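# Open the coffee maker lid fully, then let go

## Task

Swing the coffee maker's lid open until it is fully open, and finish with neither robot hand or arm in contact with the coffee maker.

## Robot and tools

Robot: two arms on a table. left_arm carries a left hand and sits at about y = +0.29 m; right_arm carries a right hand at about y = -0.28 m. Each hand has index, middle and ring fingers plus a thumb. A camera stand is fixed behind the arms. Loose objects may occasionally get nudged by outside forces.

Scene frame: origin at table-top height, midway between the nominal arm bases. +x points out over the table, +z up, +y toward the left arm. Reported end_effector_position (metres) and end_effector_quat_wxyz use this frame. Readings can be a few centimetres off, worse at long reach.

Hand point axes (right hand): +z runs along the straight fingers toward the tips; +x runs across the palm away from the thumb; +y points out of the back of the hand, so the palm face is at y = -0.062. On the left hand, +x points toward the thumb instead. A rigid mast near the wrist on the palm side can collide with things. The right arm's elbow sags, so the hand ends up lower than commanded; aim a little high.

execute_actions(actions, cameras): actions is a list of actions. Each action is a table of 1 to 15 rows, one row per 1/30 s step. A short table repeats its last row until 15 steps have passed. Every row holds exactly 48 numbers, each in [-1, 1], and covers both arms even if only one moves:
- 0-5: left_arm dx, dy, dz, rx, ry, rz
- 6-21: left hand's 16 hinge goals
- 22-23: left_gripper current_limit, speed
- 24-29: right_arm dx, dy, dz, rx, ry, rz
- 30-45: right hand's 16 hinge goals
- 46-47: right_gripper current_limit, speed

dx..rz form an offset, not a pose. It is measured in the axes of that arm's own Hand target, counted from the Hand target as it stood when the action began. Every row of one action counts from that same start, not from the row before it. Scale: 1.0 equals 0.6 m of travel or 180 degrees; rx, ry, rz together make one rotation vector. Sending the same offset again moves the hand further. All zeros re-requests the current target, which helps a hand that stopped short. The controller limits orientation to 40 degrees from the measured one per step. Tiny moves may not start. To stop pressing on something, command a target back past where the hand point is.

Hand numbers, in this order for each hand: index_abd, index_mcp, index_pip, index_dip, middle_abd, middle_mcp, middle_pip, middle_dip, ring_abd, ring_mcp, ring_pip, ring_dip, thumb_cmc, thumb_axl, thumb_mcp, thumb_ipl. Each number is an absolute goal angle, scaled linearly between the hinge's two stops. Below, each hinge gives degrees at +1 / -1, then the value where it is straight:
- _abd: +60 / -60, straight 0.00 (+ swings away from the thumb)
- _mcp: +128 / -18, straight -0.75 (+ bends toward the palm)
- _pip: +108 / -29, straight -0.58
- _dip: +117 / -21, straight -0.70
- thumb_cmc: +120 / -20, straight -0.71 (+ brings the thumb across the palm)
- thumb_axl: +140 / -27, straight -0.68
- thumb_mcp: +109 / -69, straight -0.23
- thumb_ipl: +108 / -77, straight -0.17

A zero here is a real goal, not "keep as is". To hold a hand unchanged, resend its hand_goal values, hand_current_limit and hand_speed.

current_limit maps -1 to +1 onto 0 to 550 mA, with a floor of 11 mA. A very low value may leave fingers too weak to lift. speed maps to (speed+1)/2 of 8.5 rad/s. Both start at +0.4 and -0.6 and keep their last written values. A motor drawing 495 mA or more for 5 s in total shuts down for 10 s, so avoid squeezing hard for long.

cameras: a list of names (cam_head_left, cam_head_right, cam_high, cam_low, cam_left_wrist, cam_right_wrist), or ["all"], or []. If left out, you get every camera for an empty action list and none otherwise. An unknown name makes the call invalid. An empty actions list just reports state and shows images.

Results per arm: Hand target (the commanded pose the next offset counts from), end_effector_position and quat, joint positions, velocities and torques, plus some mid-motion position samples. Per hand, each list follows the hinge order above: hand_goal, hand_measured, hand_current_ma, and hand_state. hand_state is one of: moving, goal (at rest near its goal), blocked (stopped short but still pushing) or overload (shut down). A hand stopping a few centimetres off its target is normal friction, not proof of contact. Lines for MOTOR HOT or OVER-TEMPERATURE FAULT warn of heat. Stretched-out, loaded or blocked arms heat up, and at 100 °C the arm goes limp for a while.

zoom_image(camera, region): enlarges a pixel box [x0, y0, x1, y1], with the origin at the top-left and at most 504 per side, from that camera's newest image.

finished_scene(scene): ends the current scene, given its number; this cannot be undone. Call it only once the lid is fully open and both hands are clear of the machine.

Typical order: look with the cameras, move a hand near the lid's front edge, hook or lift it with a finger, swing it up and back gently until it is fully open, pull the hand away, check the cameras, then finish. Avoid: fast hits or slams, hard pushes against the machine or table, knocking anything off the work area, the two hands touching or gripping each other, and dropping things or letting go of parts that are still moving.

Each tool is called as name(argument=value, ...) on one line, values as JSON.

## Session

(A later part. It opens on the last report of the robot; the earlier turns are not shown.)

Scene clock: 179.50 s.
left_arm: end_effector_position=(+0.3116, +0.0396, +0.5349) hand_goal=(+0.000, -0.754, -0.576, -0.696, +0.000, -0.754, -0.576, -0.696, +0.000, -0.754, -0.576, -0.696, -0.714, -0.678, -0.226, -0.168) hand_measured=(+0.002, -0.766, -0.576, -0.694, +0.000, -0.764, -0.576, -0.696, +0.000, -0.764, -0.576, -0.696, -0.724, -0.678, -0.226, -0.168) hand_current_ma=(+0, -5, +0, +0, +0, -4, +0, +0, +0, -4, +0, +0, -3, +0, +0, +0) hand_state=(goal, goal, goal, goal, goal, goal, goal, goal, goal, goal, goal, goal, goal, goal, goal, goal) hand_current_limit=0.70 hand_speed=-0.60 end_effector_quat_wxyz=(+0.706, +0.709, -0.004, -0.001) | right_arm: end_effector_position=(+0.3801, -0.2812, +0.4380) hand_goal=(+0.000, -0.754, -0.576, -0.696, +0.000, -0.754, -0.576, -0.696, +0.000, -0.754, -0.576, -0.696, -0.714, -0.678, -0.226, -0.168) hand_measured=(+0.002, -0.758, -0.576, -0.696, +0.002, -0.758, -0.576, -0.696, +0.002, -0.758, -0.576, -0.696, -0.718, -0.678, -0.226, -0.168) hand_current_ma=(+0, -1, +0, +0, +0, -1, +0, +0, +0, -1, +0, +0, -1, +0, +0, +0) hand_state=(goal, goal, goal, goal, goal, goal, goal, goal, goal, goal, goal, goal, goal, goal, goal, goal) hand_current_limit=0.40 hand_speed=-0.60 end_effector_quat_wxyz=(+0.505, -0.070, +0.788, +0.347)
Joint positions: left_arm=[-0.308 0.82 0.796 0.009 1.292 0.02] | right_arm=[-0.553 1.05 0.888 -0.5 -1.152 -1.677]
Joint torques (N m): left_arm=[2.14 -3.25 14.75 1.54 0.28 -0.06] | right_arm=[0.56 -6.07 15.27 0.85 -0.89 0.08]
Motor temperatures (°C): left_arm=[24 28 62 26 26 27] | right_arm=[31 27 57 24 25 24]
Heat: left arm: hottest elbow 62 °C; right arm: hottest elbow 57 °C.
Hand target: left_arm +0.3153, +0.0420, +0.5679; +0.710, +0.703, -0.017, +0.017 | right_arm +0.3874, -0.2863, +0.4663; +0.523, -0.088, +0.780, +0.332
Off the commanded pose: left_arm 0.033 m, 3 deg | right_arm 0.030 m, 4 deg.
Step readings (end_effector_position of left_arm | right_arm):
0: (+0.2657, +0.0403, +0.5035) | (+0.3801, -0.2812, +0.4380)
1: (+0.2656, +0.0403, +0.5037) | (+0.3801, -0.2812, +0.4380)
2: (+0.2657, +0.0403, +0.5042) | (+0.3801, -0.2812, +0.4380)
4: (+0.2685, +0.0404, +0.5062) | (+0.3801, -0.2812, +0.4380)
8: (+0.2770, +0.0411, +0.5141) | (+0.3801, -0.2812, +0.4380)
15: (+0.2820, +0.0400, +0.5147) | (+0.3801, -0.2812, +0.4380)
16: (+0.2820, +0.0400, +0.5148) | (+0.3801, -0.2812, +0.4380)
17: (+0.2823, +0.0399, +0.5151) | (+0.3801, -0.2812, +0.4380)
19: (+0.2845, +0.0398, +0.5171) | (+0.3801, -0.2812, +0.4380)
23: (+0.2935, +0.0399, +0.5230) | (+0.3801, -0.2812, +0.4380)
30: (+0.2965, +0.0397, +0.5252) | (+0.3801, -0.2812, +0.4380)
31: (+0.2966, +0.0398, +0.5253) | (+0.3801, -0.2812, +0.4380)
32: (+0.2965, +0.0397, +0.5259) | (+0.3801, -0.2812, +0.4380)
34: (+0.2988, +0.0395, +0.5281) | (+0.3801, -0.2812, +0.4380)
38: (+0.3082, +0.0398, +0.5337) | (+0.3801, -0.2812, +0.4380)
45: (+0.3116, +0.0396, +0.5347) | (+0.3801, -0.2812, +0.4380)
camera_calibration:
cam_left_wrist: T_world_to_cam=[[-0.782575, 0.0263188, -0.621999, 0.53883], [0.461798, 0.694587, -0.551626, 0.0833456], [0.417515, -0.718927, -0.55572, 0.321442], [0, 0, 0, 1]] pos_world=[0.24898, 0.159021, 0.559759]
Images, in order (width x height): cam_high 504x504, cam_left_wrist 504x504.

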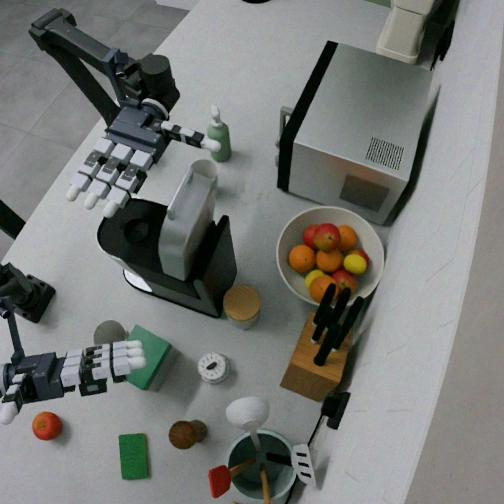

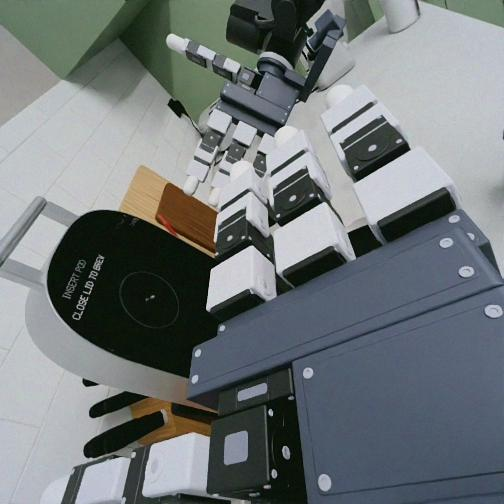

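execute_actions(actions=[[[-0.05,0,0,0,0,0,0,-0.754,-0.576,-0.696,0,-0.754,-0.576,-0.696,0,-0.754,-0.576,-0.696,-0.714,-0.678,-0.226,-0.168,0.4,-0.6,0,0,0,0,0,0,0,-0.754,-0.576,-0.696,0,-0.754,-0.576,-0.696,0,-0.754,-0.576,-0.696,-0.714,-0.678,-0.226,-0.168,0.4,-0.6]]], cameras=["cam_head_left","cam_low","cam_high"])

zoom_image(camera="cam_low", region=[90, 140, 250, 290])

zoom_image(camera="cam_head_left", region=[100, 80, 240, 220])

Scene clock: 187.60 s.
left_arm: end_effector_position=(+0.2905, +0.0449, +0.5499) hand_goal=(+0.000, -0.754, -0.576, -0.696, +0.000, -0.754, -0.576, -0.696, +0.000, -0.754, -0.576, -0.696, -0.714, -0.678, -0.226, -0.168) hand_measured=(+0.002, -0.766, -0.576, -0.694, +0.000, -0.764, -0.576, -0.696, +0.000, -0.764, -0.576, -0.696, -0.724, -0.678, -0.226, -0.168) hand_current_ma=(+0, -5, +0, +0, +0, -4, +0, +0, +0, -4, +0, +0, -3, +0, +0, +0) hand_state=(goal, goal, goal, goal, goal, goal, goal, goal, goal, goal, goal, goal, goal, goal, goal, goal) hand_current_limit=0.40 hand_speed=-0.60 end_effector_quat_wxyz=(+0.708, +0.706, -0.005, +0.012) | right_arm: end_effector_position=(+0.3801, -0.2812, +0.4380) hand_goal=(+0.000, -0.754, -0.576, -0.696, +0.000, -0.754, -0.576, -0.696, +0.000, -0.754, -0.576, -0.696, -0.714, -0.678, -0.226, -0.168) hand_measured=(+0.002, -0.758, -0.576, -0.696, +0.002, -0.758, -0.576, -0.696, +0.002, -0.758, -0.576, -0.696, -0.718, -0.678, -0.226, -0.168) hand_current_ma=(+0, -1, +0, +0, +0, -1, +0, +0, +0, -1, +0, +0, -1, +0, +0, +0) hand_state=(goal, goal, goal, goal, goal, goal, goal, goal, goal, goal, goal, goal, goal, goal, goal, goal) hand_current_limit=0.40 hand_speed=-0.60 end_effector_quat_wxyz=(+0.505, -0.070, +0.788, +0.347)
Joint positions: left_arm=[-0.317 0.75 0.796 -0.037 1.266 0.016] | right_arm=[-0.553 1.05 0.888 -0.5 -1.152 -1.677]
Joint torques (N m): left_arm=[0.21 -3.08 12.14 1.42 -0.03 0.02] | right_arm=[0.62 -6.01 15.28 0.85 -0.89 0.07]
Motor temperatures (°C): left_arm=[24 28 61 26 26 27] | right_arm=[31 27 57 24 26 24]
Heat: left arm: hottest elbow 61 °C; right arm: hottest elbow 57 °C.
Hand target: left_arm +0.2853, +0.0420, +0.5663; +0.710, +0.703, -0.017, +0.017 | right_arm +0.3874, -0.2863, +0.4663; +0.523, -0.088, +0.780, +0.332
Off the commanded pose: left_arm 0.018 m, 2 deg | right_arm 0.030 m, 4 deg.
Step readings (end_effector_position of left_arm | right_arm):
0: (+0.3116, +0.0396, +0.5349) | (+0.3801, -0.2812, +0.4380)
1: (+0.3116, +0.0396, +0.5349) | (+0.3801, -0.2812, +0.4380)
2: (+0.3118, +0.0397, +0.5348) | (+0.3801, -0.2812, +0.4380)
4: (+0.3118, +0.0406, +0.5357) | (+0.3801, -0.2812, +0.4380)
8: (+0.3004, +0.0425, +0.5438) | (+0.3801, -0.2812, +0.4380)
15: (+0.2899, +0.0450, +0.5506) | (+0.3801, -0.2812, +0.4380)
Images, in order (width x height): cam_head_left 504x504, cam_high 504x504, cam_low 504x504.

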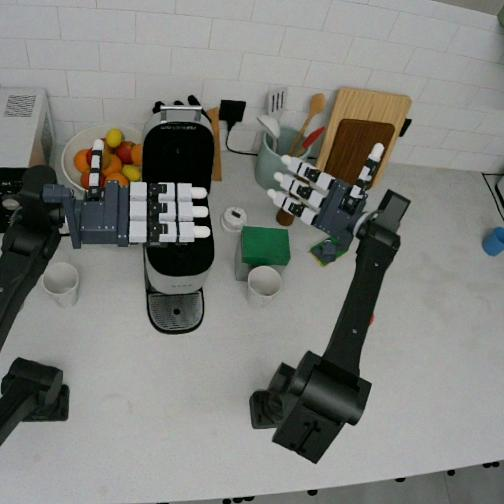

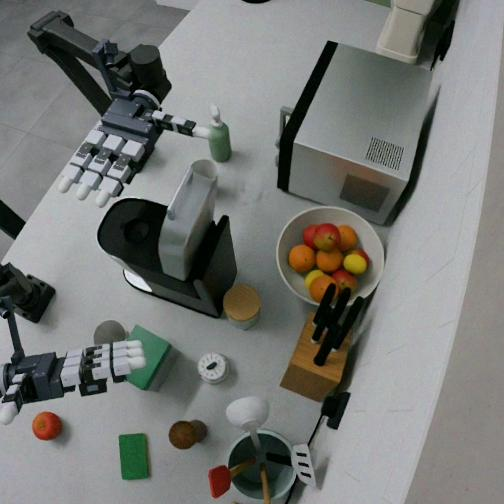

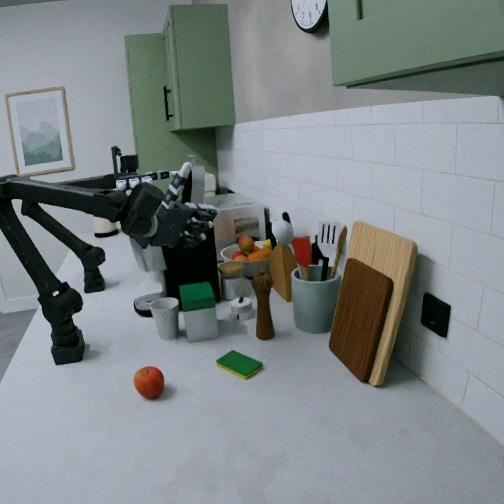

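Scaled by 3.150.

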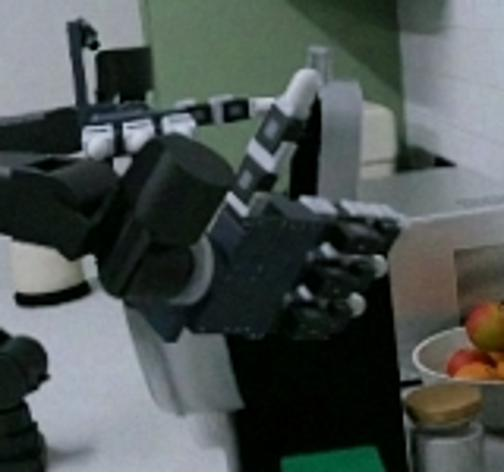

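Scaled by 3.600.

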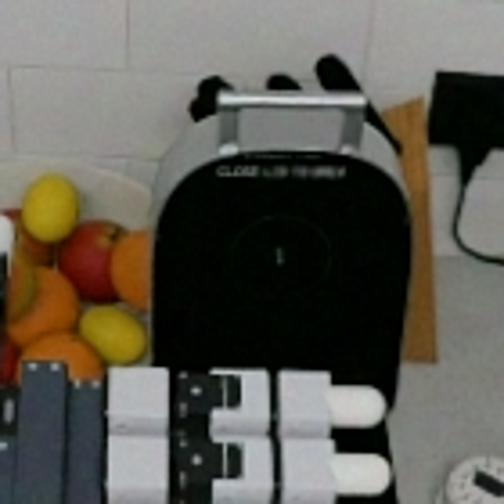

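finished_scene(scene=2)

The scene is finished: the task was done.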